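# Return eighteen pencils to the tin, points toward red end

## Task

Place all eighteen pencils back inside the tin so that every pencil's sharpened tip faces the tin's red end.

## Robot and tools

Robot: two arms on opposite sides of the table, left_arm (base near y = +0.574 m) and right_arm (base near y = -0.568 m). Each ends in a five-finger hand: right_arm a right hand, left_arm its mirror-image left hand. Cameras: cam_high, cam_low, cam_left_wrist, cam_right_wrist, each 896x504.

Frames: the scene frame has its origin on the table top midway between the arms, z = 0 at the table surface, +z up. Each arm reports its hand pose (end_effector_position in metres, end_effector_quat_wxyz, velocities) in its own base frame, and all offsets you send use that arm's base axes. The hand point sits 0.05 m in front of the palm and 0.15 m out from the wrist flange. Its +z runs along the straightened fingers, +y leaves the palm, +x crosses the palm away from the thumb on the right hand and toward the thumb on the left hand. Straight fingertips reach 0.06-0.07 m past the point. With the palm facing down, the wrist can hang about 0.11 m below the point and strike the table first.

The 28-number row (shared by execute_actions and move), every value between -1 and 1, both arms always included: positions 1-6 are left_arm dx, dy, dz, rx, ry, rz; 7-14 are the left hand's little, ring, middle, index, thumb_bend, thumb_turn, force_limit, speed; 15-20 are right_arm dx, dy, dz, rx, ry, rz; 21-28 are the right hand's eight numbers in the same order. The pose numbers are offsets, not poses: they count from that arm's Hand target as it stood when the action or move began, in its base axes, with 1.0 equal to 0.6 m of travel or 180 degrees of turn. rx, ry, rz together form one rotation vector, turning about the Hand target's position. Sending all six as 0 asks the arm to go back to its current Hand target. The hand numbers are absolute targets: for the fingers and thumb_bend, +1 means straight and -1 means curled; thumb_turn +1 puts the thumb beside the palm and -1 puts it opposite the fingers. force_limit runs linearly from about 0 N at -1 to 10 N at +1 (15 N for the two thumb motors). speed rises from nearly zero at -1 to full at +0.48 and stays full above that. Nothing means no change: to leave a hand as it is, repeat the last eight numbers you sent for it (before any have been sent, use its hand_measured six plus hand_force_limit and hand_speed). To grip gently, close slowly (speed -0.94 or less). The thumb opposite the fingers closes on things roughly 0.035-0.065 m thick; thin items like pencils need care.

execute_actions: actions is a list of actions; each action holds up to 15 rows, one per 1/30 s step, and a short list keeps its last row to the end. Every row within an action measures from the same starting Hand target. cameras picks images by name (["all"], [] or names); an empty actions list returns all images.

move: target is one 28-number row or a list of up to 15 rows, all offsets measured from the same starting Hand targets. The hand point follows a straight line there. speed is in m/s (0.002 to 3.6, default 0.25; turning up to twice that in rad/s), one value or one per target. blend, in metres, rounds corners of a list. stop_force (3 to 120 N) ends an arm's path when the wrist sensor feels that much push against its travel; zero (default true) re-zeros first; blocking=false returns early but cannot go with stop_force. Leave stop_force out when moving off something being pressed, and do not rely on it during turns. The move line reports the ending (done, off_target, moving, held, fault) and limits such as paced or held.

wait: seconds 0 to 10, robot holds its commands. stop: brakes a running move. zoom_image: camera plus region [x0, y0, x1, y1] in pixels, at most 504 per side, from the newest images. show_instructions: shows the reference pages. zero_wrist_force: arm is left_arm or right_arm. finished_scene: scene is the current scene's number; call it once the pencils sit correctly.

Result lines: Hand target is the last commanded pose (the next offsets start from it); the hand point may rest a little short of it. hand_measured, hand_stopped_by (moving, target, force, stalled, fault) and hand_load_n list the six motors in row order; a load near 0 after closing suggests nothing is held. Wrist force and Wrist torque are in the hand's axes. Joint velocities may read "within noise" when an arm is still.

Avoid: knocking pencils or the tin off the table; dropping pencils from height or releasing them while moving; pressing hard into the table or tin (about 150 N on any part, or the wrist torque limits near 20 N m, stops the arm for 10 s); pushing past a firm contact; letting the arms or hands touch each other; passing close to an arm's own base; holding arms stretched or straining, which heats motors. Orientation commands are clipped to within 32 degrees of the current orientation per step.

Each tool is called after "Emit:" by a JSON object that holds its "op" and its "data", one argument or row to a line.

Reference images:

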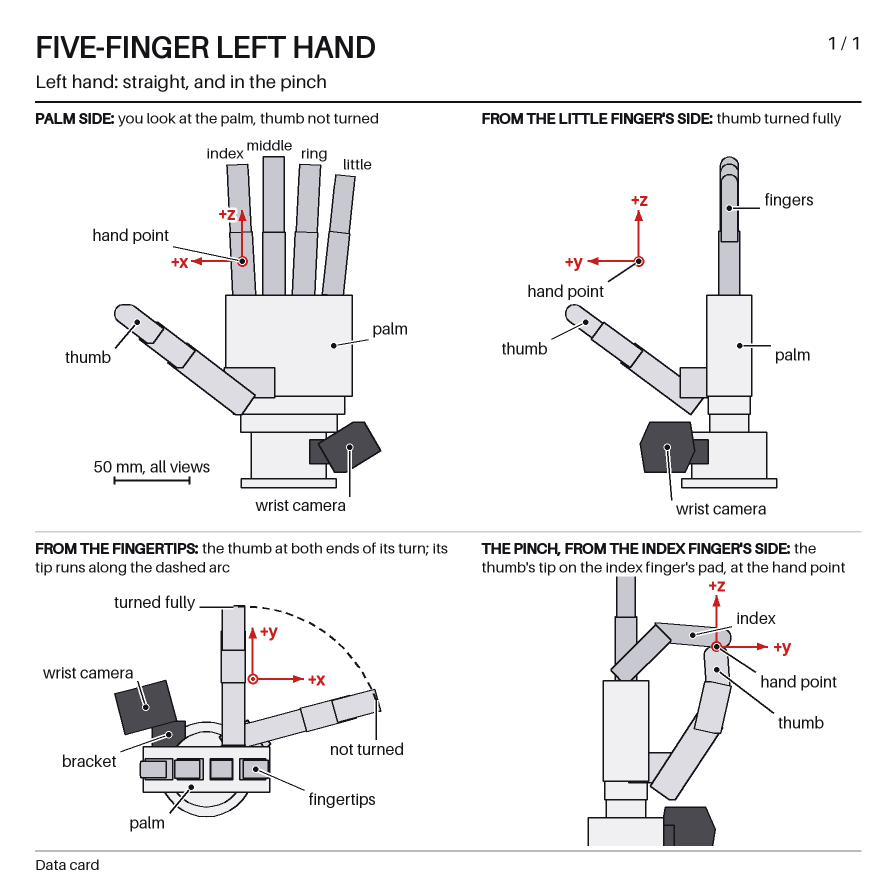

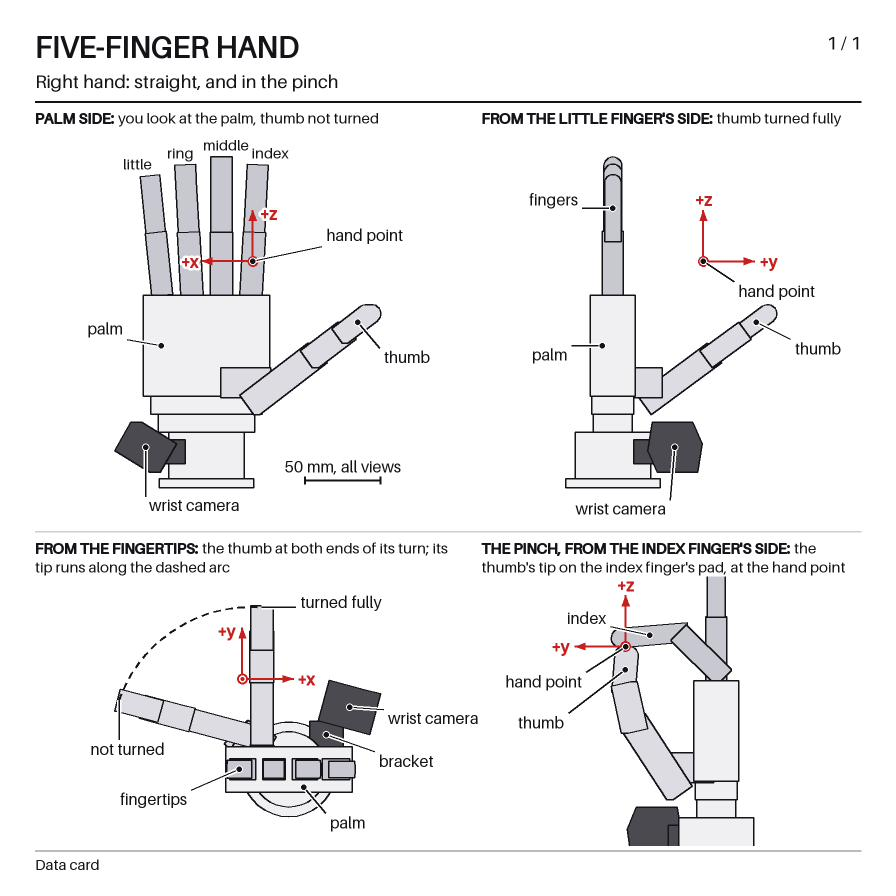

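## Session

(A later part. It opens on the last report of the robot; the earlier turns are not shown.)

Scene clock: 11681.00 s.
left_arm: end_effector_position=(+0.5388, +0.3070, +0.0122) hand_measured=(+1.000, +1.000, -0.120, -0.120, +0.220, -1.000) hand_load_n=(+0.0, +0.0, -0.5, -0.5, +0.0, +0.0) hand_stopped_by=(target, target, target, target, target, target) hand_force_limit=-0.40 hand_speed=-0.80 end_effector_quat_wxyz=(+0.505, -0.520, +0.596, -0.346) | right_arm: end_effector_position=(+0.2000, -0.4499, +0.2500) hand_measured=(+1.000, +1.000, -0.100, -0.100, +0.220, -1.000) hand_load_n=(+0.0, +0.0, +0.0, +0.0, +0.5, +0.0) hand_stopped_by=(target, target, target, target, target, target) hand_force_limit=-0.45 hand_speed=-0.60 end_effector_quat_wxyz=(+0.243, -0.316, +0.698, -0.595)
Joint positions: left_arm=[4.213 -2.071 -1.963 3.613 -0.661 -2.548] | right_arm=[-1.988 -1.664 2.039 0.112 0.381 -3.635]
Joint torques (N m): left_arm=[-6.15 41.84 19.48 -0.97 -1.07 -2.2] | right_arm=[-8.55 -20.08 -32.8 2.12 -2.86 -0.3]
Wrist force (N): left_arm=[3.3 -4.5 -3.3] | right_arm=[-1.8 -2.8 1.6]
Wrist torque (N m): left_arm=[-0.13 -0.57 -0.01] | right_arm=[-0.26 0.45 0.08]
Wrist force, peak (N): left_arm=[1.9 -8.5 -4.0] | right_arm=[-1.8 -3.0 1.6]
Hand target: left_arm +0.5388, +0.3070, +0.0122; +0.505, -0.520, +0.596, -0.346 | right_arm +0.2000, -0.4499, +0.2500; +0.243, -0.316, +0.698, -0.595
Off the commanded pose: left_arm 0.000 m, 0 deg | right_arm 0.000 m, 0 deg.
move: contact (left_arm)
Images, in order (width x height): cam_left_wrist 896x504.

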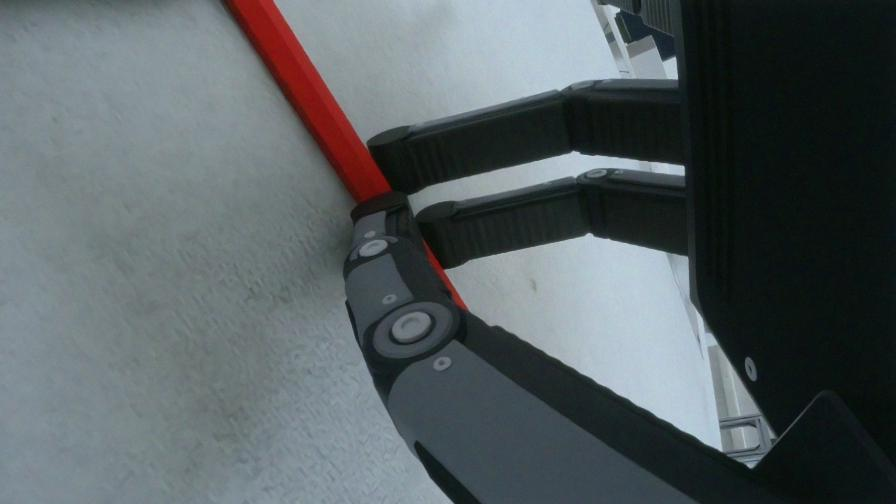

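Emit:
{"op": "move", "data": {
  "target": [
    [0,0,0,0,0,0,1,1,-0.6,-0.6,0.22,-1,-0.75,-0.92,0,0,0,0,0,0,1,1,-0.1,-0.1,0.22,-1,-0.45,-0.6]
  ],
  "speed": [0.03]
}}

Emit:
{"op": "move", "data": {
  "target": [
    [0,0,0,0,0,0,1,1,-0.65,-0.65,0.22,-1,-0.4,-0.92,0,0,0,0,0,0,1,1,-0.1,-0.1,0.22,-1,-0.45,-0.6]
  ],
  "speed": [0.03],
  "cameras": ["cam_left_wrist"]
}}

Scene clock: 11707.30 s.
left_arm: end_effector_position=(+0.5388, +0.3070, +0.0122) hand_measured=(+1.000, +1.000, -0.164, -0.126, +0.220, -1.000) hand_load_n=(+0.0, +0.0, +2.0, +1.5, +1.0, +0.0) hand_stopped_by=(target, target, force, force, target, target) hand_force_limit=-0.75 hand_speed=-0.92 end_effector_quat_wxyz=(+0.505, -0.520, +0.596, -0.346) | right_arm: end_effector_position=(+0.2000, -0.4499, +0.2500) hand_measured=(+1.000, +1.000, -0.100, -0.100, +0.220, -1.000) hand_load_n=(+0.0, +0.0, +0.0, +0.0, +0.0, +0.0) hand_stopped_by=(target, target, target, target, target, target) hand_force_limit=-0.45 hand_speed=-0.60 end_effector_quat_wxyz=(+0.243, -0.316, +0.698, -0.595)
Joint positions: left_arm=[4.213 -2.071 -1.963 3.613 -0.661 -2.548] | right_arm=[-1.988 -1.664 2.039 0.112 0.381 -3.635]
Joint torques (N m): left_arm=[-0.58 41.48 17.93 0.36 -1.35 -0.83] | right_arm=[-8.56 -19.93 -32.7 2.31 -2.97 -0.12]
Wrist force (N): left_arm=[2.7 -3.1 -1.3] | right_arm=[-1.7 -2.5 1.6]
Wrist torque (N m): left_arm=[-0.14 -0.55 -0.01] | right_arm=[-0.25 0.43 0.09]
Wrist force, peak (N): left_arm=[3.1 -4.8 -3.3] | right_arm=[-1.8 -2.9 1.7]
Hand target: left_arm +0.5388, +0.3070, +0.0122; +0.505, -0.520, +0.596, -0.346 | right_arm +0.2000, -0.4499, +0.2500; +0.243, -0.316, +0.698, -0.595
Off the commanded pose: left_arm 0.000 m, 0 deg | right_arm 0.000 m, 0 deg.
move: done

Scene clock: 11707.87 s.
left_arm: end_effector_position=(+0.5388, +0.3070, +0.0122) hand_measured=(+1.000, +1.000, -0.170, -0.192, +0.220, -1.000) hand_load_n=(+0.0, +0.0, +4.0, +3.5, +3.0, -0.5) hand_stopped_by=(target, target, force, force, target, target) hand_force_limit=-0.40 hand_speed=-0.92 end_effector_quat_wxyz=(+0.505, -0.520, +0.596, -0.346) | right_arm: end_effector_position=(+0.2000, -0.4499, +0.2500) hand_measured=(+1.000, +1.000, -0.100, -0.100, +0.220, -1.000) hand_load_n=(+0.0, +0.0, +0.0, +0.0, +0.0, +0.0) hand_stopped_by=(target, target, target, target, target, target) hand_force_limit=-0.45 hand_speed=-0.60 end_effector_quat_wxyz=(+0.243, -0.316, +0.698, -0.595)
Joint positions: left_arm=[4.213 -2.071 -1.963 3.613 -0.661 -2.548] | right_arm=[-1.988 -1.664 2.039 0.112 0.381 -3.635]
Joint torques (N m): left_arm=[-0.07 41.45 15.78 0.6 -1.27 -0.67] | right_arm=[-7.88 -20.46 -33.26 2.17 -3.03 -0.33]
Wrist force (N): left_arm=[2.7 -2.3 -2.0] | right_arm=[-1.8 -2.6 1.6]
Wrist torque (N m): left_arm=[-0.12 -0.56 -0.01] | right_arm=[-0.25 0.45 0.08]
Wrist force, peak (N): left_arm=[2.4 -4.7 -1.5] | right_arm=[-1.9 -2.8 1.8]
Hand target: left_arm +0.5388, +0.3070, +0.0122; +0.505, -0.520, +0.596, -0.346 | right_arm +0.2000, -0.4499, +0.2500; +0.243, -0.316, +0.698, -0.595
Off the commanded pose: left_arm 0.000 m, 0 deg | right_arm 0.000 m, 0 deg.
move: done
Images, in order (width x height): cam_left_wrist 896x504.

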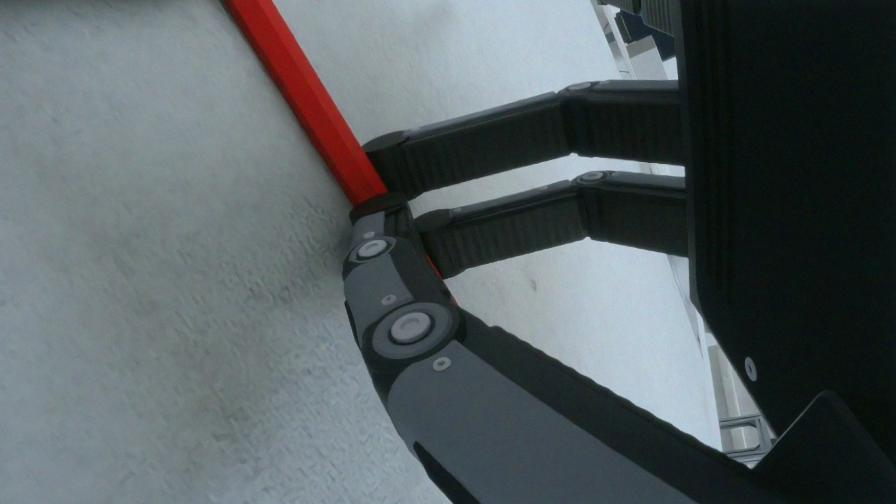

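Emit:
{"op": "move", "data": {
  "target": [
    [0,0,0.045,0,0,0,1,1,-0.65,-0.65,0.22,-1,-0.4,-0.92,0,0,0,0,0,0,1,1,-0.1,-0.1,0.22,-1,-0.45,-0.6]
  ],
  "speed": [0.015],
  "cameras": ["cam_left_wrist"]
}}

Scene clock: 11718.17 s.
left_arm: end_effector_position=(+0.5388, +0.3071, +0.0394) hand_measured=(+1.000, +1.000, -0.170, -0.192, +0.220, -1.000) hand_load_n=(+0.0, +0.0, +4.0, +2.5, +3.5, -0.5) hand_stopped_by=(target, target, force, force, target, target) hand_force_limit=-0.40 hand_speed=-0.92 end_effector_quat_wxyz=(+0.505, -0.520, +0.596, -0.346) | right_arm: end_effector_position=(+0.2000, -0.4499, +0.2500) hand_measured=(+1.000, +1.000, -0.100, -0.100, +0.220, -1.000) hand_load_n=(+0.0, +0.0, +0.0, +0.0, +0.0, +0.0) hand_stopped_by=(target, target, target, target, target, target) hand_force_limit=-0.45 hand_speed=-0.60 end_effector_quat_wxyz=(+0.243, -0.316, +0.698, -0.595)
Joint positions: left_arm=[4.213 -2.019 -1.949 3.547 -0.661 -2.548] | right_arm=[-1.988 -1.664 2.039 0.112 0.381 -3.635]
Joint torques (N m): left_arm=[6.76 21.76 15.44 1.15 -0.86 -1.87] | right_arm=[-8.45 -19.9 -32.11 2.22 -2.95 -0.12]
Wrist force (N): left_arm=[3.2 -0.9 -1.7] | right_arm=[-1.8 -2.7 1.7]
Wrist torque (N m): left_arm=[-0.12 -0.59 0.00] | right_arm=[-0.25 0.44 0.08]
Wrist force, peak (N): left_arm=[2.7 -3.5 -2.3] | right_arm=[-1.9 -2.9 1.6]
Hand target: left_arm +0.5388, +0.3070, +0.0392; +0.505, -0.520, +0.596, -0.346 | right_arm +0.2000, -0.4499, +0.2500; +0.243, -0.316, +0.698, -0.595
Off the commanded pose: left_arm 0.000 m, 0 deg | right_arm 0.000 m, 0 deg.
move: done
Images, in order (width x height): cam_left_wrist 896x504.

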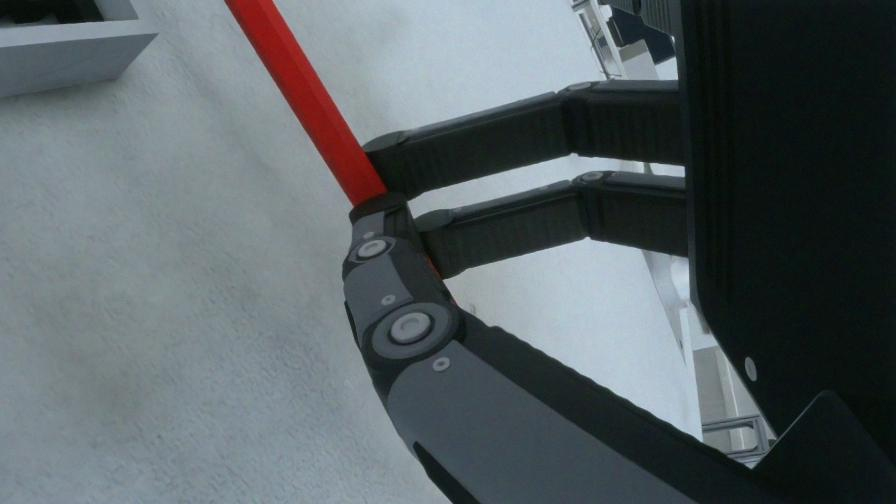

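Emit:
{"op": "move", "data": {
  "target": [
    [0,0,0.1513,0,0,0,1,1,-0.65,-0.65,0.22,-1,-0.4,-0.92,0,0,0,0,0,0,1,1,-0.1,-0.1,0.22,-1,-0.45,-0.6],
    [-0.1198,0.2448,0.1513,0,0,0.5056,1,1,-0.65,-0.65,0.22,-1,-0.4,-0.92,0,0,0,0,0,0,1,1,-0.1,-0.1,0.22,-1,-0.45,-0.6]
  ],
  "speed": [0.12,0.2],
  "blend": [0.02,0],
  "cameras": ["cam_left_wrist","cam_high","cam_low"]
}}

Scene clock: 11760.73 s.
left_arm: end_effector_position=(+0.4670, +0.4538, +0.1299) hand_measured=(+1.000, +1.000, -0.170, -0.192, +0.220, -1.000) hand_load_n=(+0.0, +0.0, +4.0, +2.5, +3.5, -0.5) hand_stopped_by=(target, target, force, force, target, target) hand_force_limit=-0.40 hand_speed=-0.92 end_effector_quat_wxyz=(-0.600, +0.790, -0.047, -0.118) | right_arm: end_effector_position=(+0.2000, -0.4499, +0.2500) hand_measured=(+1.000, +1.000, -0.100, -0.100, +0.220, -1.000) hand_load_n=(+0.0, +0.0, +0.0, +0.0, +0.0, +0.0) hand_stopped_by=(target, target, target, target, target, target) hand_force_limit=-0.45 hand_speed=-0.60 end_effector_quat_wxyz=(+0.243, -0.316, +0.698, -0.595)
Joint positions: left_arm=[3.836 -2.099 -1.529 3.173 -2.533 -3.27] | right_arm=[-1.988 -1.664 2.039 0.112 0.381 -3.635]
Joint torques (N m): left_arm=[9.94 38.5 25.01 -1.36 -2.61 0.14] | right_arm=[-7.91 -20.1 -32.36 2.2 -2.78 -0.02]
Wrist force (N): left_arm=[3.5 -0.8 -1.9] | right_arm=[-1.8 -2.7 1.6]
Wrist torque (N m): left_arm=[-0.10 -0.64 0.11] | right_arm=[-0.26 0.45 0.08]
Wrist force, peak (N): left_arm=[3.8 -1.7 -0.8] | right_arm=[-2.0 -2.9 1.7]
Hand target: left_arm +0.4669, +0.4539, +0.1300; -0.600, +0.790, -0.047, -0.118 | right_arm +0.2000, -0.4499, +0.2500; +0.243, -0.316, +0.698, -0.595
Off the commanded pose: left_arm 0.000 m, 0 deg | right_arm 0.000 m, 0 deg.
move: done
Images, in order (width x height): cam_high 896x504, cam_low 896x504, cam_left_wrist 896x504.

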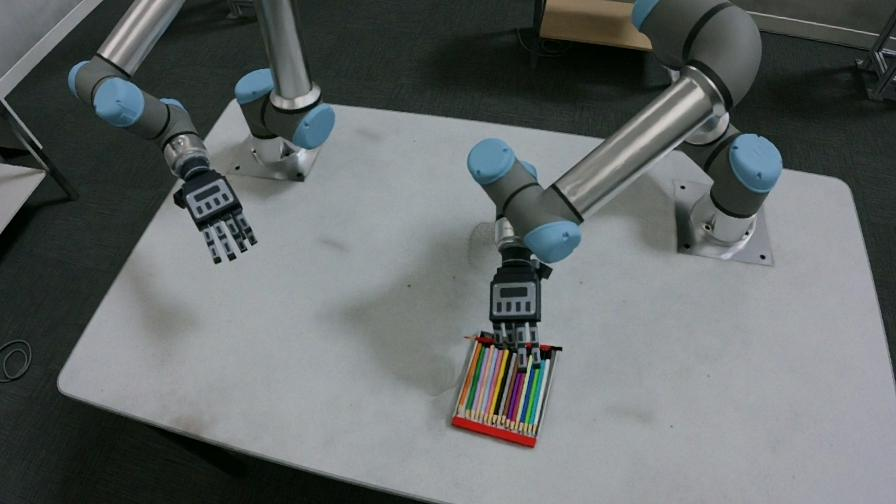

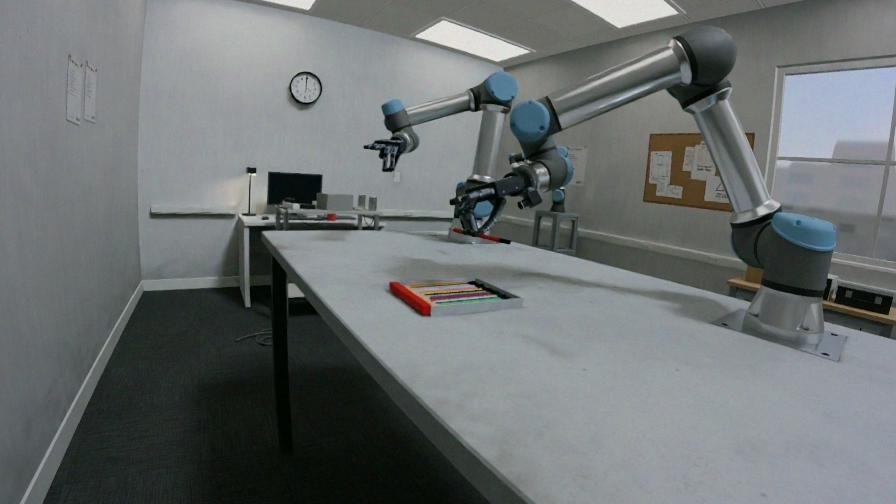

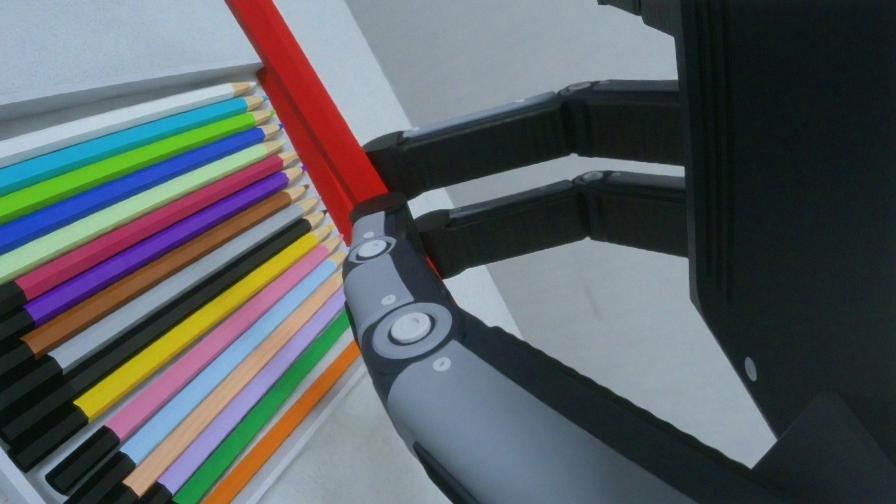

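Emit:
{"op": "zoom_image", "data": {
  "camera": "cam_low",
  "region": [370, 220, 550, 330]
}}

Emit:
{"op": "zoom_image", "data": {
  "camera": "cam_high",
  "region": [430, 310, 590, 460]
}}

Scaled by 2.800 from the camera's 896x504 image, which has a finer 1280x720 frame.

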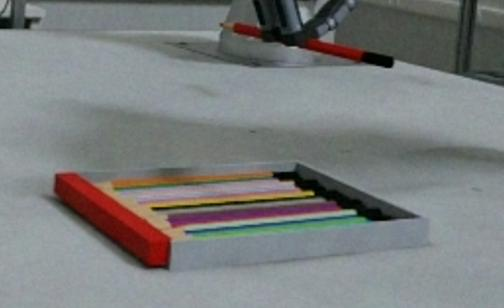

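Scaled by 3.150 from the camera's 896x504 image, which has a finer 1280x720 frame.

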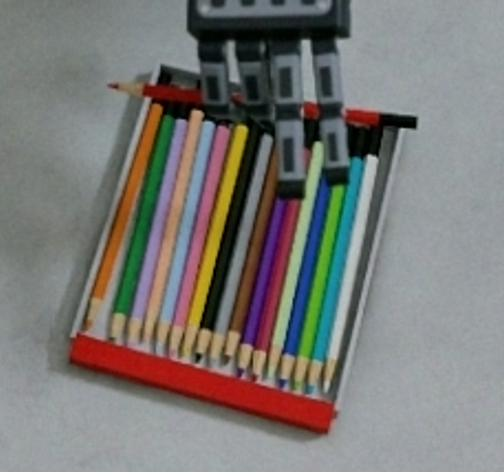

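Emit:
{"op": "move", "data": {
  "target": [
    [-0.0133,0,-0.1167,0,0,0,1,1,-0.65,-0.65,0.22,-1,-0.4,-0.92,0,0,0,0,0,0,1,1,-0.1,-0.1,0.22,-1,-0.45,-0.6]
  ],
  "speed": [0.12],
  "cameras": ["cam_left_wrist","cam_high"]
}}

Emit:
{"op": "zoom_image", "data": {
  "camera": "cam_high",
  "region": [430, 310, 590, 460]
}}

Scene clock: 11777.27 s.
left_arm: end_effector_position=(+0.4589, +0.4540, +0.0599) hand_measured=(+1.000, +1.000, -0.170, -0.192, +0.220, -1.000) hand_load_n=(+0.0, +0.0, +4.0, +3.0, +4.0, -0.5) hand_stopped_by=(target, target, force, force, target, target) hand_force_limit=-0.40 hand_speed=-0.92 end_effector_quat_wxyz=(-0.600, +0.790, -0.047, -0.118) | right_arm: end_effector_position=(+0.2000, -0.4499, +0.2500) hand_measured=(+1.000, +1.000, -0.100, -0.100, +0.220, -1.000) hand_load_n=(+0.0, +0.0, +0.0, -0.5, +0.0, +0.0) hand_stopped_by=(target, target, target, target, target, target) hand_force_limit=-0.45 hand_speed=-0.60 end_effector_quat_wxyz=(+0.243, -0.316, +0.698, -0.595)
Joint positions: left_arm=[3.846 -2.171 -1.618 3.341 -2.524 -3.262] | right_arm=[-1.988 -1.664 2.039 0.112 0.381 -3.635]
Joint torques (N m): left_arm=[-6.09 42.72 18.39 1.17 -1.82 -0.23] | right_arm=[-8.32 -19.83 -32.95 2.18 -2.85 0.07]
Wrist force (N): left_arm=[3.5 -0.5 -1.6] | right_arm=[-1.6 -2.5 1.7]
Wrist torque (N m): left_arm=[-0.08 -0.63 0.10] | right_arm=[-0.25 0.42 0.09]
Wrist force, peak (N): left_arm=[3.5 -2.3 -1.6] | right_arm=[-1.9 -3.1 1.7]
Hand target: left_arm +0.4589, +0.4539, +0.0600; -0.600, +0.790, -0.047, -0.118 | right_arm +0.2000, -0.4499, +0.2500; +0.243, -0.316, +0.698, -0.595
Off the commanded pose: left_arm 0.000 m, 0 deg | right_arm 0.000 m, 0 deg.
move: done
Images, in order (width x height): cam_high 896x504, cam_left_wrist 896x504.

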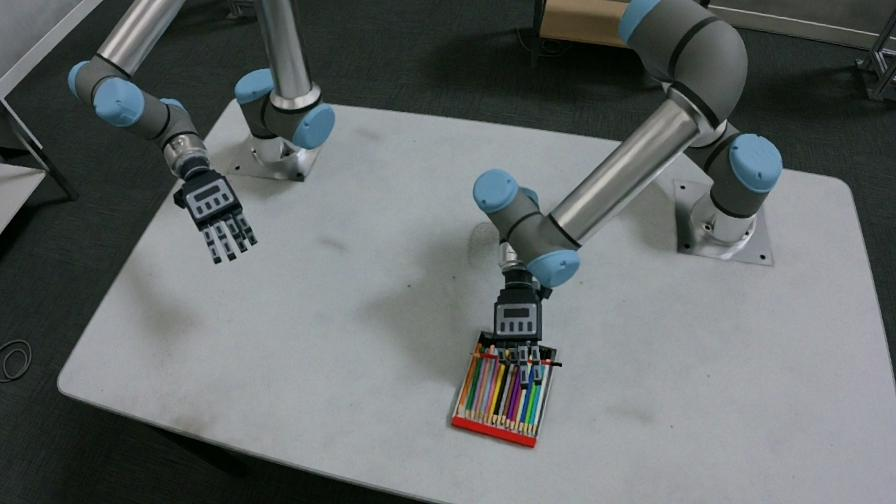

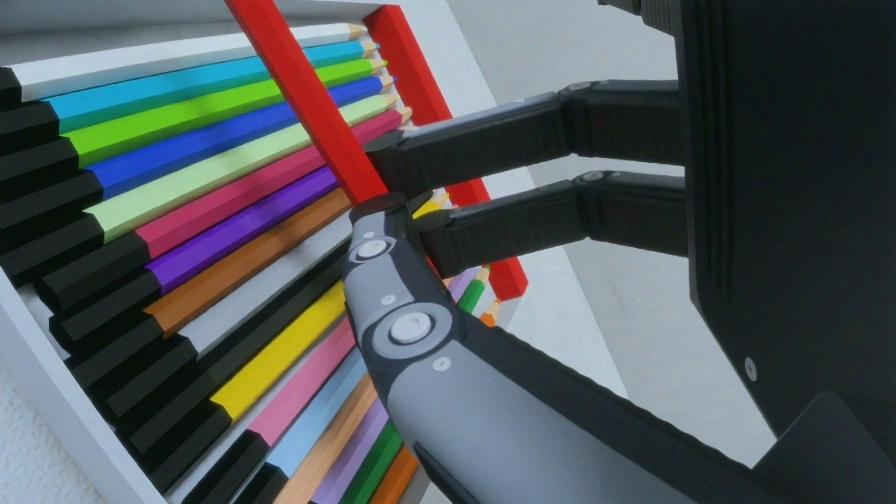

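Scaled by 3.150 from the camera's 896x504 image, which has a finer 1280x720 frame.

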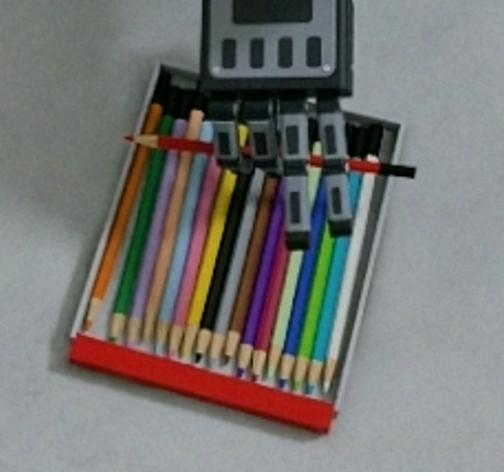

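Emit:
{"op": "move", "data": {
  "target": [
    [0.0083,0,-0.035,0,0,0,1,1,-0.65,-0.65,0.22,-1,-0.4,-0.92,0,0,0,0,0,0,1,1,-0.1,-0.1,0.22,-1,-0.45,-0.6],
    [0.0083,0,-0.075,0,0,0,1,1,-0.65,-0.65,0.22,-1,-0.4,-0.92,0,0,0,0,0,0,1,1,-0.1,-0.1,0.22,-1,-0.45,-0.6]
  ],
  "speed": [0.04,0.012],
  "stop_force": 3,
  "cameras": ["cam_left_wrist","cam_high","cam_low"]
}}

Emit:
{"op": "zoom_image", "data": {
  "camera": "cam_high",
  "region": [430, 310, 590, 460]
}}

Emit:
{"op": "zoom_image", "data": {
  "camera": "cam_low",
  "region": [370, 220, 550, 330]
}}

Scene clock: 11798.50 s.
left_arm: end_effector_position=(+0.4639, +0.4539, +0.0294) hand_measured=(+1.000, +1.000, -0.170, -0.192, +0.220, -1.000) hand_load_n=(+0.0, +0.0, +4.0, +2.5, +3.5, -0.5) hand_stopped_by=(target, target, force, force, target, target) hand_force_limit=-0.40 hand_speed=-0.92 end_effector_quat_wxyz=(-0.600, +0.790, -0.047, -0.118) | right_arm: end_effector_position=(+0.2000, -0.4499, +0.2500) hand_measured=(+1.000, +1.000, -0.100, -0.100, +0.220, -1.000) hand_load_n=(+0.0, +0.0, +0.0, +0.0, +0.0, +0.0) hand_stopped_by=(target, target, target, target, target, target) hand_force_limit=-0.45 hand_speed=-0.60 end_effector_quat_wxyz=(+0.243, -0.316, +0.698, -0.595)
Joint positions: left_arm=[3.839 -2.226 -1.62 3.393 -2.53 -3.267] | right_arm=[-1.988 -1.664 2.039 0.112 0.381 -3.635]
Joint torques (N m): left_arm=[7.74 51.13 22.88 1.19 0.74 1.72] | right_arm=[-7.74 -19.13 -33.39 2.13 -2.76 0.14]
Wrist force (N): left_arm=[3.3 -1.0 -1.7] | right_arm=[-1.7 -2.5 1.6]
Wrist torque (N m): left_arm=[-0.11 -0.62 0.12] | right_arm=[-0.24 0.44 0.09]
Wrist force, peak (N): left_arm=[-0.3 -7.5 -4.2] | right_arm=[-1.8 -3.0 1.5]
Hand target: left_arm +0.4639, +0.4539, +0.0294; -0.600, +0.790, -0.047, -0.118 (not the last commanded pose) | right_arm +0.2000, -0.4499, +0.2500; +0.243, -0.316, +0.698, -0.595
Off the commanded pose: left_arm 0.014 m, 0 deg | right_arm 0.000 m, 0 deg.
move: contact (left_arm); path passed 1 of 2 targets
Images, in order (width x height): cam_high 896x504, cam_low 896x504, cam_left_wrist 896x504.

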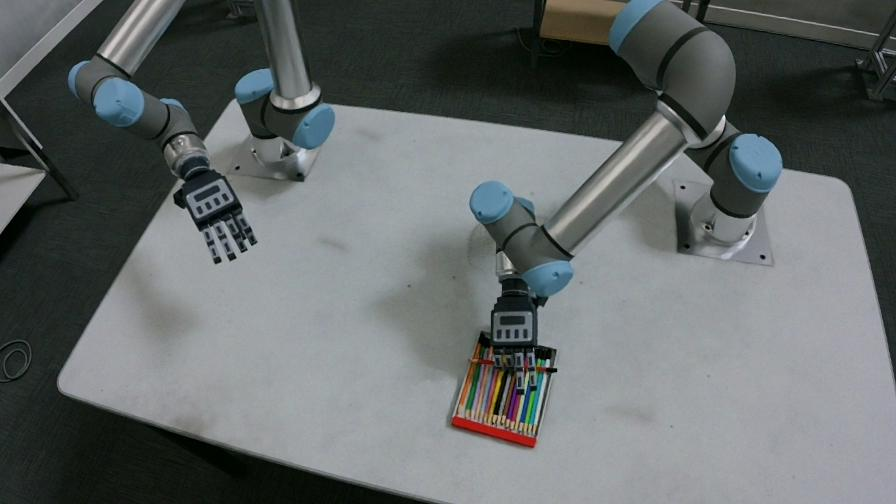

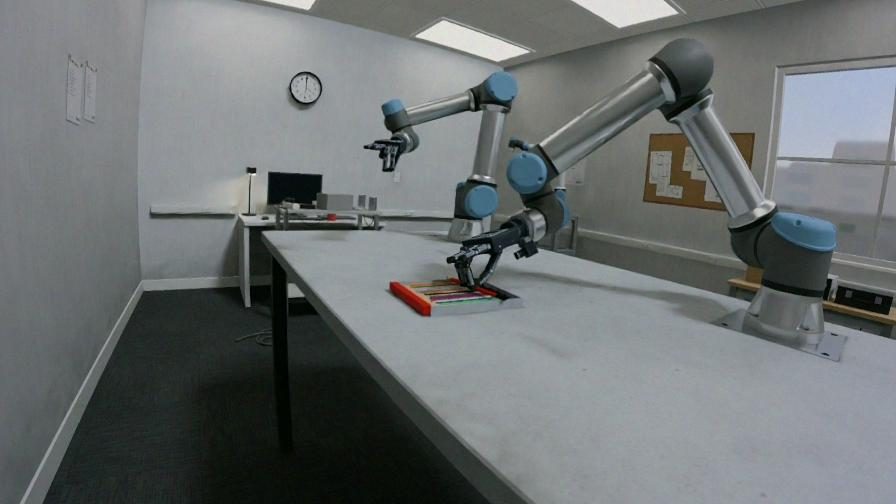

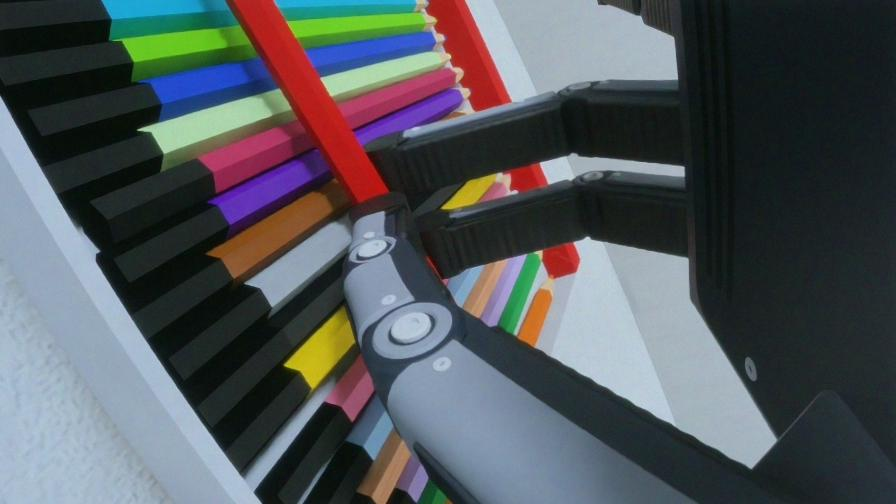

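Scaled by 3.150 from the camera's 896x504 image, which has a finer 1280x720 frame.

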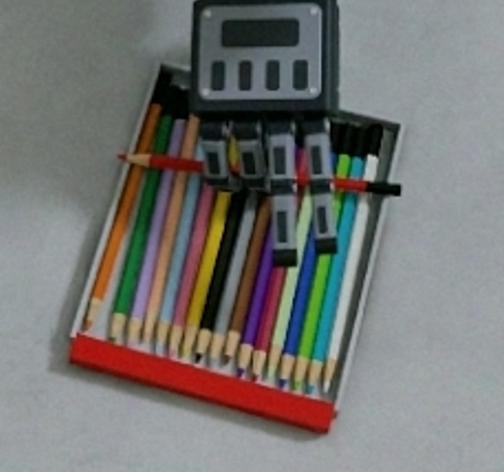

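Scaled by 2.800 from the camera's 896x504 image, which has a finer 1280x720 frame.

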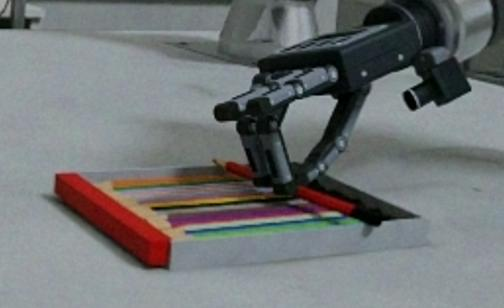

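Emit:
{"op": "move", "data": {
  "target": [
    [0,0,0,0,0,0,1,1,-0.12,-0.12,0.22,-1,-0.4,-0.88,0,0,0,0,0,0,1,1,-0.1,-0.1,0.22,-1,-0.45,-0.6]
  ],
  "speed": [0.05],
  "cameras": ["cam_left_wrist","cam_high"]
}}

Emit:
{"op": "zoom_image", "data": {
  "camera": "cam_high",
  "region": [430, 310, 590, 460]
}}

Scene clock: 11805.00 s.
left_arm: end_effector_position=(+0.4639, +0.4539, +0.0294) hand_measured=(+1.000, +1.000, -0.120, -0.120, +0.220, -1.000) hand_load_n=(+0.0, +0.0, +0.0, +0.0, +0.0, +0.0) hand_stopped_by=(target, target, target, target, target, target) hand_force_limit=-0.40 hand_speed=-0.88 end_effector_quat_wxyz=(-0.600, +0.790, -0.047, -0.118) | right_arm: end_effector_position=(+0.2000, -0.4499, +0.2500) hand_measured=(+1.000, +1.000, -0.100, -0.100, +0.220, -1.000) hand_load_n=(+0.0, +0.0, +0.0, +0.0, +0.0, +0.0) hand_stopped_by=(target, target, target, target, target, target) hand_force_limit=-0.45 hand_speed=-0.60 end_effector_quat_wxyz=(+0.243, -0.316, +0.698, -0.595)
Joint positions: left_arm=[3.839 -2.226 -1.62 3.393 -2.53 -3.267] | right_arm=[-1.988 -1.664 2.039 0.112 0.381 -3.635]
Joint torques (N m): left_arm=[3.74 51.08 22.67 1.16 0.79 -0.59] | right_arm=[-7.71 -19.04 -32.2 2.13 -2.78 0.19]
Wrist force (N): left_arm=[3.5 -0.8 -1.4] | right_arm=[-1.7 -2.7 1.4]
Wrist torque (N m): left_arm=[-0.12 -0.63 0.12] | right_arm=[-0.25 0.44 0.08]
Wrist force, peak (N): left_arm=[3.5 -0.9 -1.5] | right_arm=[-1.9 -2.9 1.6]
Hand target: left_arm +0.4639, +0.4539, +0.0294; -0.600, +0.790, -0.047, -0.118 | right_arm +0.2000, -0.4499, +0.2500; +0.243, -0.316, +0.698, -0.595
Off the commanded pose: left_arm 0.000 m, 0 deg | right_arm 0.000 m, 0 deg.
move: done
Images, in order (width x height): cam_high 896x504, cam_left_wrist 896x504.

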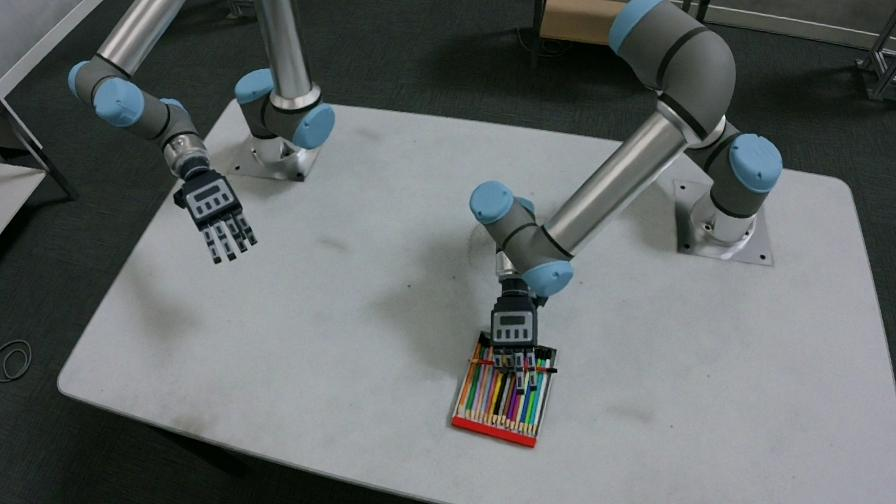

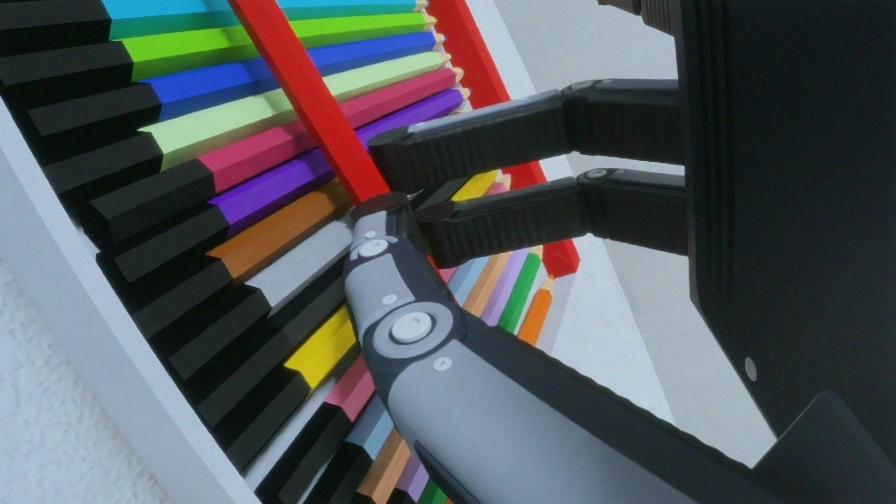

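Scaled by 3.150 from the camera's 896x504 image, which has a finer 1280x720 frame.

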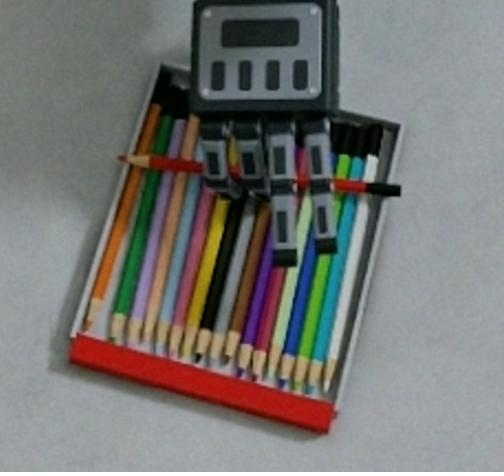

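Emit:
{"op": "move", "data": {
  "target": [
    [0,0,0.1,0,0,0,1,1,-0.12,-0.12,0.22,-1,-0.4,-0.88,0,0,0,0,0,0,1,1,-0.1,-0.1,0.22,-1,-0.45,-0.6],
    [0,0,0.25,0,0,0,1,1,-0.12,-0.12,0.22,-1,-0.4,-0.88,0,0,0,0,0,0,1,1,-0.1,-0.1,0.22,-1,-0.45,-0.6],
    [-0.44,-0.0565,0.5677,0,0,-0.25,1,1,-0.12,-0.12,0.22,-1,-0.4,-0.88,0,0,0,0,0,0,1,1,-0.1,-0.1,0.22,-1,-0.45,-0.6],
    [-0.44,-0.0565,0.5677,0,0,-0.25,1,1,-0.12,-0.12,0.22,-1,-0.4,-0.88,0.7117,0.1017,-0.1667,-0.0012,0.0733,-0.2692,1,1,-0.1,-0.1,0.22,-1,-0.45,-0.6]
  ],
  "speed": [0.06,0.2,0.3,0.3],
  "blend": [0.02,0.03,0,0],
  "cameras": ["cam_right_wrist","cam_high"]
}}

Emit:
{"op": "zoom_image", "data": {
  "camera": "cam_high",
  "region": [430, 310, 590, 460]
}}

Scene clock: 11848.77 s.
left_arm: end_effector_position=(+0.1999, +0.4200, +0.3700) hand_measured=(+1.000, +1.000, -0.120, -0.120, +0.220, -1.000) hand_load_n=(+0.0, +0.0, +0.0, +0.0, +0.0, +0.0) hand_stopped_by=(target, target, target, target, target, target) hand_force_limit=-0.40 hand_speed=-0.88 end_effector_quat_wxyz=(-0.600, +0.712, -0.345, +0.121) | right_arm: end_effector_position=(+0.6270, -0.3889, +0.1499) hand_measured=(+1.000, +1.000, -0.100, -0.100, +0.220, -1.000) hand_load_n=(+0.0, +0.0, +0.0, +0.0, +0.5, +0.0) hand_stopped_by=(target, target, target, target, target, target) hand_force_limit=-0.45 hand_speed=-0.60 end_effector_quat_wxyz=(-0.101, -0.067, +0.787, -0.604)
Joint positions: left_arm=[5.059 -1.256 -1.835 2.645 -0.621 -2.518] | right_arm=[-0.459 -0.742 0.979 0.373 2.691 -2.831]
Joint torques (N m): left_arm=[9.82 -2.79 25.9 1.12 -0.95 0.08] | right_arm=[8.78 -43.33 -28.4 2.8 3.66 0.79]
Wrist force (N): left_arm=[3.0 -0.7 -1.5] | right_arm=[-1.9 -2.1 1.8]
Wrist torque (N m): left_arm=[-0.12 -0.54 0.00] | right_arm=[-0.17 0.44 -0.02]
Wrist force, peak (N): left_arm=[4.6 -1.6 -1.7] | right_arm=[-2.4 -3.7 2.2]
Hand target: left_arm +0.1999, +0.4200, +0.3700; -0.600, +0.712, -0.345, +0.121 | right_arm +0.6270, -0.3889, +0.1500; -0.101, -0.067, +0.787, -0.604
Off the commanded pose: left_arm 0.000 m, 0 deg | right_arm 0.000 m, 0 deg.
move: done
Images, in order (width x height): cam_high 896x504, cam_right_wrist 896x504.

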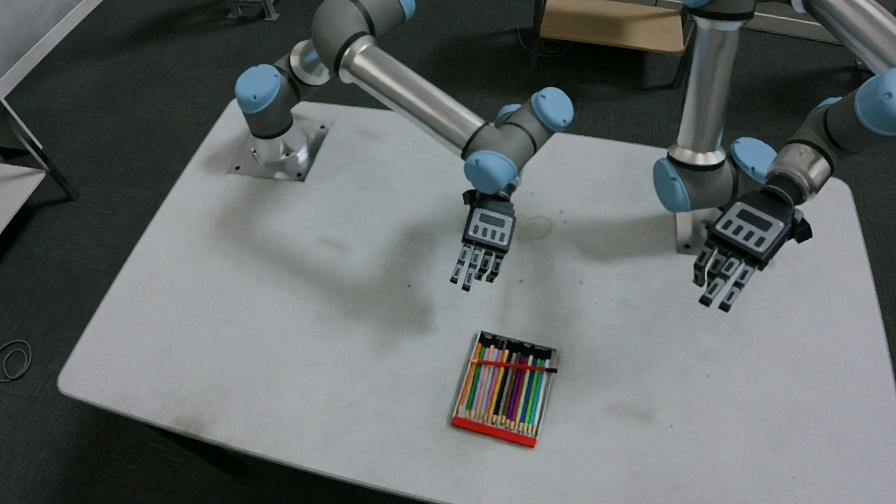

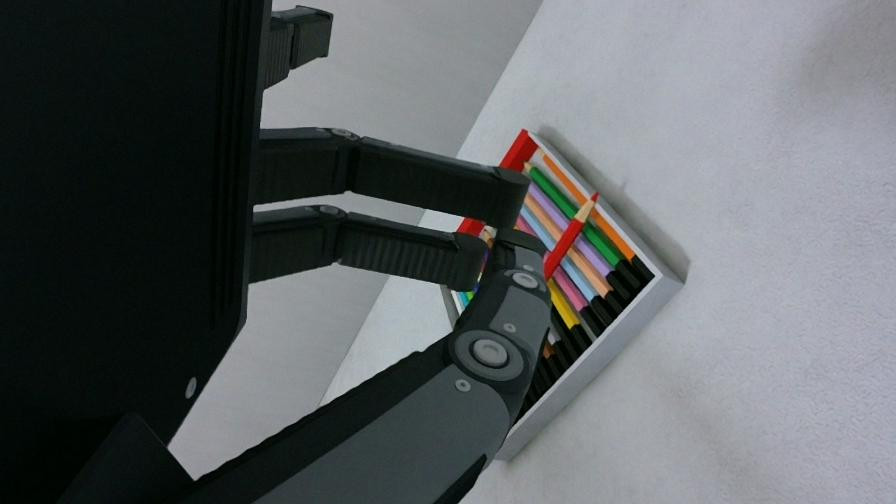

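Scaled by 3.150 from the camera's 896x504 image, which has a finer 1280x720 frame.

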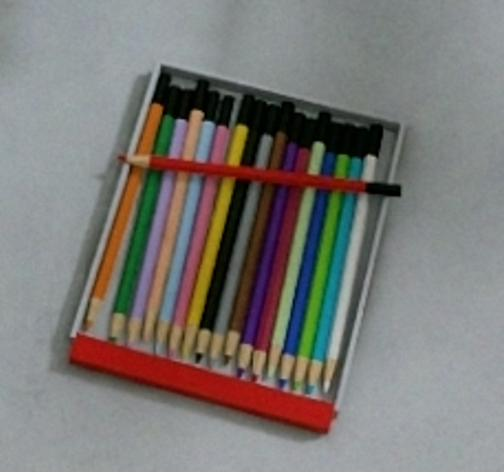

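Emit:
{"op": "move", "data": {
  "target": [
    [0,0,0,0,0,0,1,1,-0.12,-0.12,0.22,-1,-0.4,-0.88,0.1417,-0.2185,-0.1,0,0,0.0294,1,1,-0.1,-0.1,0.22,-1,-0.45,-0.6]
  ],
  "speed": [0.2],
  "cameras": ["cam_right_wrist"]
}}

Emit:
{"op": "zoom_image", "data": {
  "camera": "cam_right_wrist",
  "region": [440, 60, 840, 400]
}}

Scene clock: 11855.03 s.
left_arm: end_effector_position=(+0.1999, +0.4200, +0.3700) hand_measured=(+1.000, +1.000, -0.120, -0.120, +0.220, -1.000) hand_load_n=(+0.0, +0.0, +0.0, +0.0, +0.5, +0.0) hand_stopped_by=(target, target, target, target, target, target) hand_force_limit=-0.40 hand_speed=-0.88 end_effector_quat_wxyz=(-0.600, +0.712, -0.345, +0.121) | right_arm: end_effector_position=(+0.7120, -0.5200, +0.0900) hand_measured=(+1.000, +1.000, -0.100, -0.100, +0.220, -1.000) hand_load_n=(+0.0, +0.0, +0.0, +0.0, +0.0, +0.0) hand_stopped_by=(target, target, target, target, target, target) hand_force_limit=-0.45 hand_speed=-0.60 end_effector_quat_wxyz=(-0.074, -0.103, +0.783, -0.608)
Joint positions: left_arm=[5.059 -1.256 -1.835 2.645 -0.621 -2.518] | right_arm=[-0.578 -0.392 0.439 0.387 2.507 -3.036]
Joint torques (N m): left_arm=[9.86 1.74 18.31 1.19 -0.92 -2.48] | right_arm=[-0.44 -61.95 -12.41 -0.21 -2.25 -0.86]
Wrist force (N): left_arm=[3.1 -0.5 -1.4] | right_arm=[-1.9 -2.0 1.6]
Wrist torque (N m): left_arm=[-0.09 -0.55 -0.01] | right_arm=[-0.17 0.45 0.02]
Wrist force, peak (N): left_arm=[3.4 -0.7 -1.8] | right_arm=[-2.5 -1.9 3.1]
Hand target: left_arm +0.1999, +0.4200, +0.3700; -0.600, +0.712, -0.345, +0.121 | right_arm +0.7120, -0.5200, +0.0900; -0.073, -0.103, +0.784, -0.608
Off the commanded pose: left_arm 0.000 m, 0 deg | right_arm 0.000 m, 0 deg.
move: done
Images, in order (width x height): cam_right_wrist 896x504.

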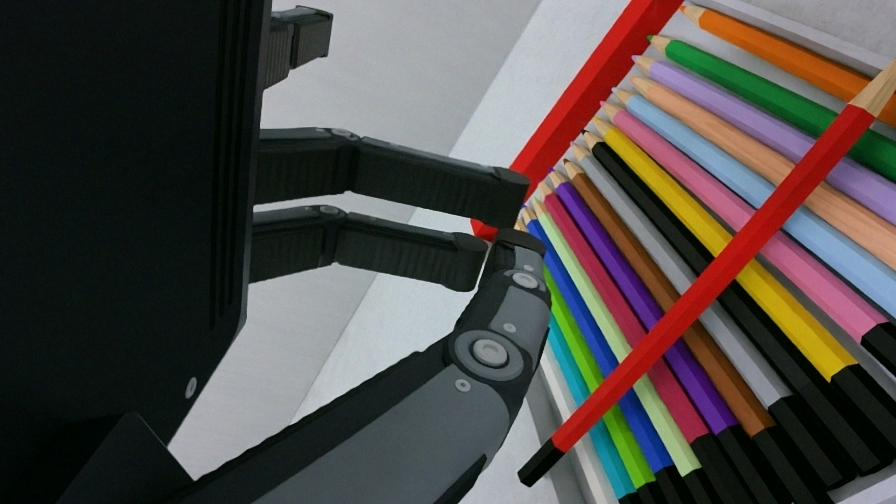

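Scaled by 1.260 from the camera's 896x504 image, which has a finer 1280x720 frame.

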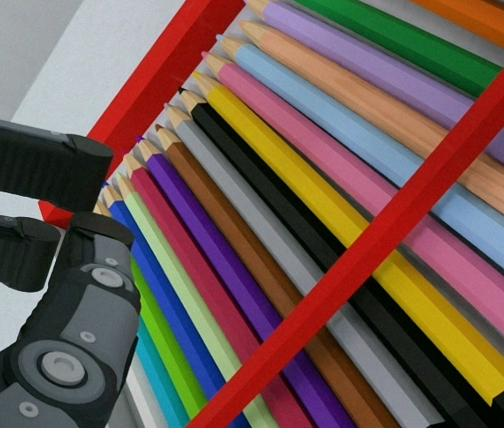

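Emit:
{"op": "move", "data": {
  "target": [
    [0,0,0,0,0,0,1,1,-0.12,-0.12,0.22,-1,-0.4,-0.88,0.0027,0.0058,-0.065,0,0,-0.0094,1,1,-0.1,-0.1,0.22,-1,-0.45,-0.6]
  ],
  "speed": [0.08],
  "cameras": ["cam_right_wrist"]
}}

Emit:
{"op": "zoom_image", "data": {
  "camera": "cam_right_wrist",
  "region": [400, 100, 800, 500]
}}

Scene clock: 11910.00 s.
left_arm: end_effector_position=(+0.1999, +0.4200, +0.3700) hand_measured=(+1.000, +1.000, -0.120, -0.120, +0.220, -1.000) hand_load_n=(+0.0, +0.0, +0.0, +0.0, +0.0, +0.0) hand_stopped_by=(target, target, target, target, target, target) hand_force_limit=-0.40 hand_speed=-0.88 end_effector_quat_wxyz=(-0.600, +0.712, -0.345, +0.121) | right_arm: end_effector_position=(+0.7137, -0.5165, +0.0511) hand_measured=(+1.000, +1.000, -0.100, -0.100, +0.220, -1.000) hand_load_n=(+0.0, -0.5, +0.0, +0.0, +0.0, +0.0) hand_stopped_by=(target, target, target, target, target, target) hand_force_limit=-0.45 hand_speed=-0.60 end_effector_quat_wxyz=(-0.082, -0.092, +0.785, -0.607)
Joint positions: left_arm=[5.059 -1.256 -1.835 2.645 -0.621 -2.518] | right_arm=[-0.568 -0.33 0.415 0.373 2.543 -3.006]
Joint torques (N m): left_arm=[8.96 5.72 16.15 1.12 -0.98 -2.57] | right_arm=[-7.76 -65.81 -15.2 0.74 -2.32 -0.98]
Wrist force (N): left_arm=[3.0 -0.6 -1.5] | right_arm=[-1.7 -2.0 1.5]
Wrist torque (N m): left_arm=[-0.10 -0.53 0.00] | right_arm=[-0.15 0.44 -0.07]
Wrist force, peak (N): left_arm=[3.3 -1.0 -1.7] | right_arm=[-1.6 -3.6 1.4]
Hand target: left_arm +0.1999, +0.4200, +0.3700; -0.600, +0.712, -0.345, +0.121 | right_arm +0.7137, -0.5165, +0.0510; -0.082, -0.092, +0.785, -0.607
Off the commanded pose: left_arm 0.000 m, 0 deg | right_arm 0.000 m, 0 deg.
move: done
Images, in order (width x height): cam_right_wrist 896x504.

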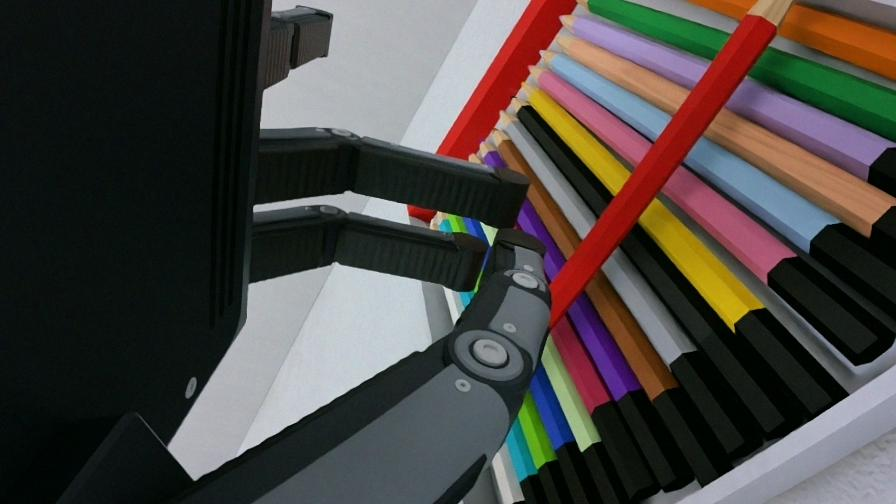

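Scaled by 1.260 from the camera's 896x504 image, which has a finer 1280x720 frame.

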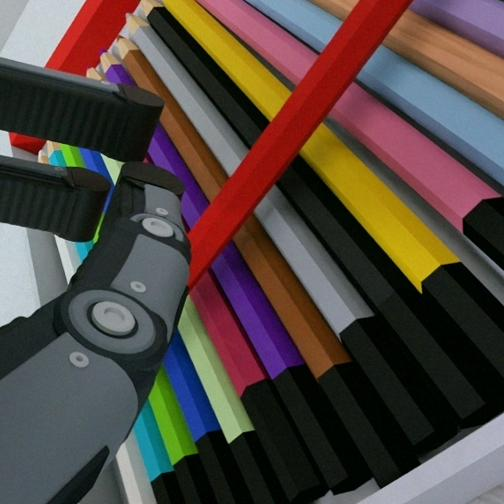

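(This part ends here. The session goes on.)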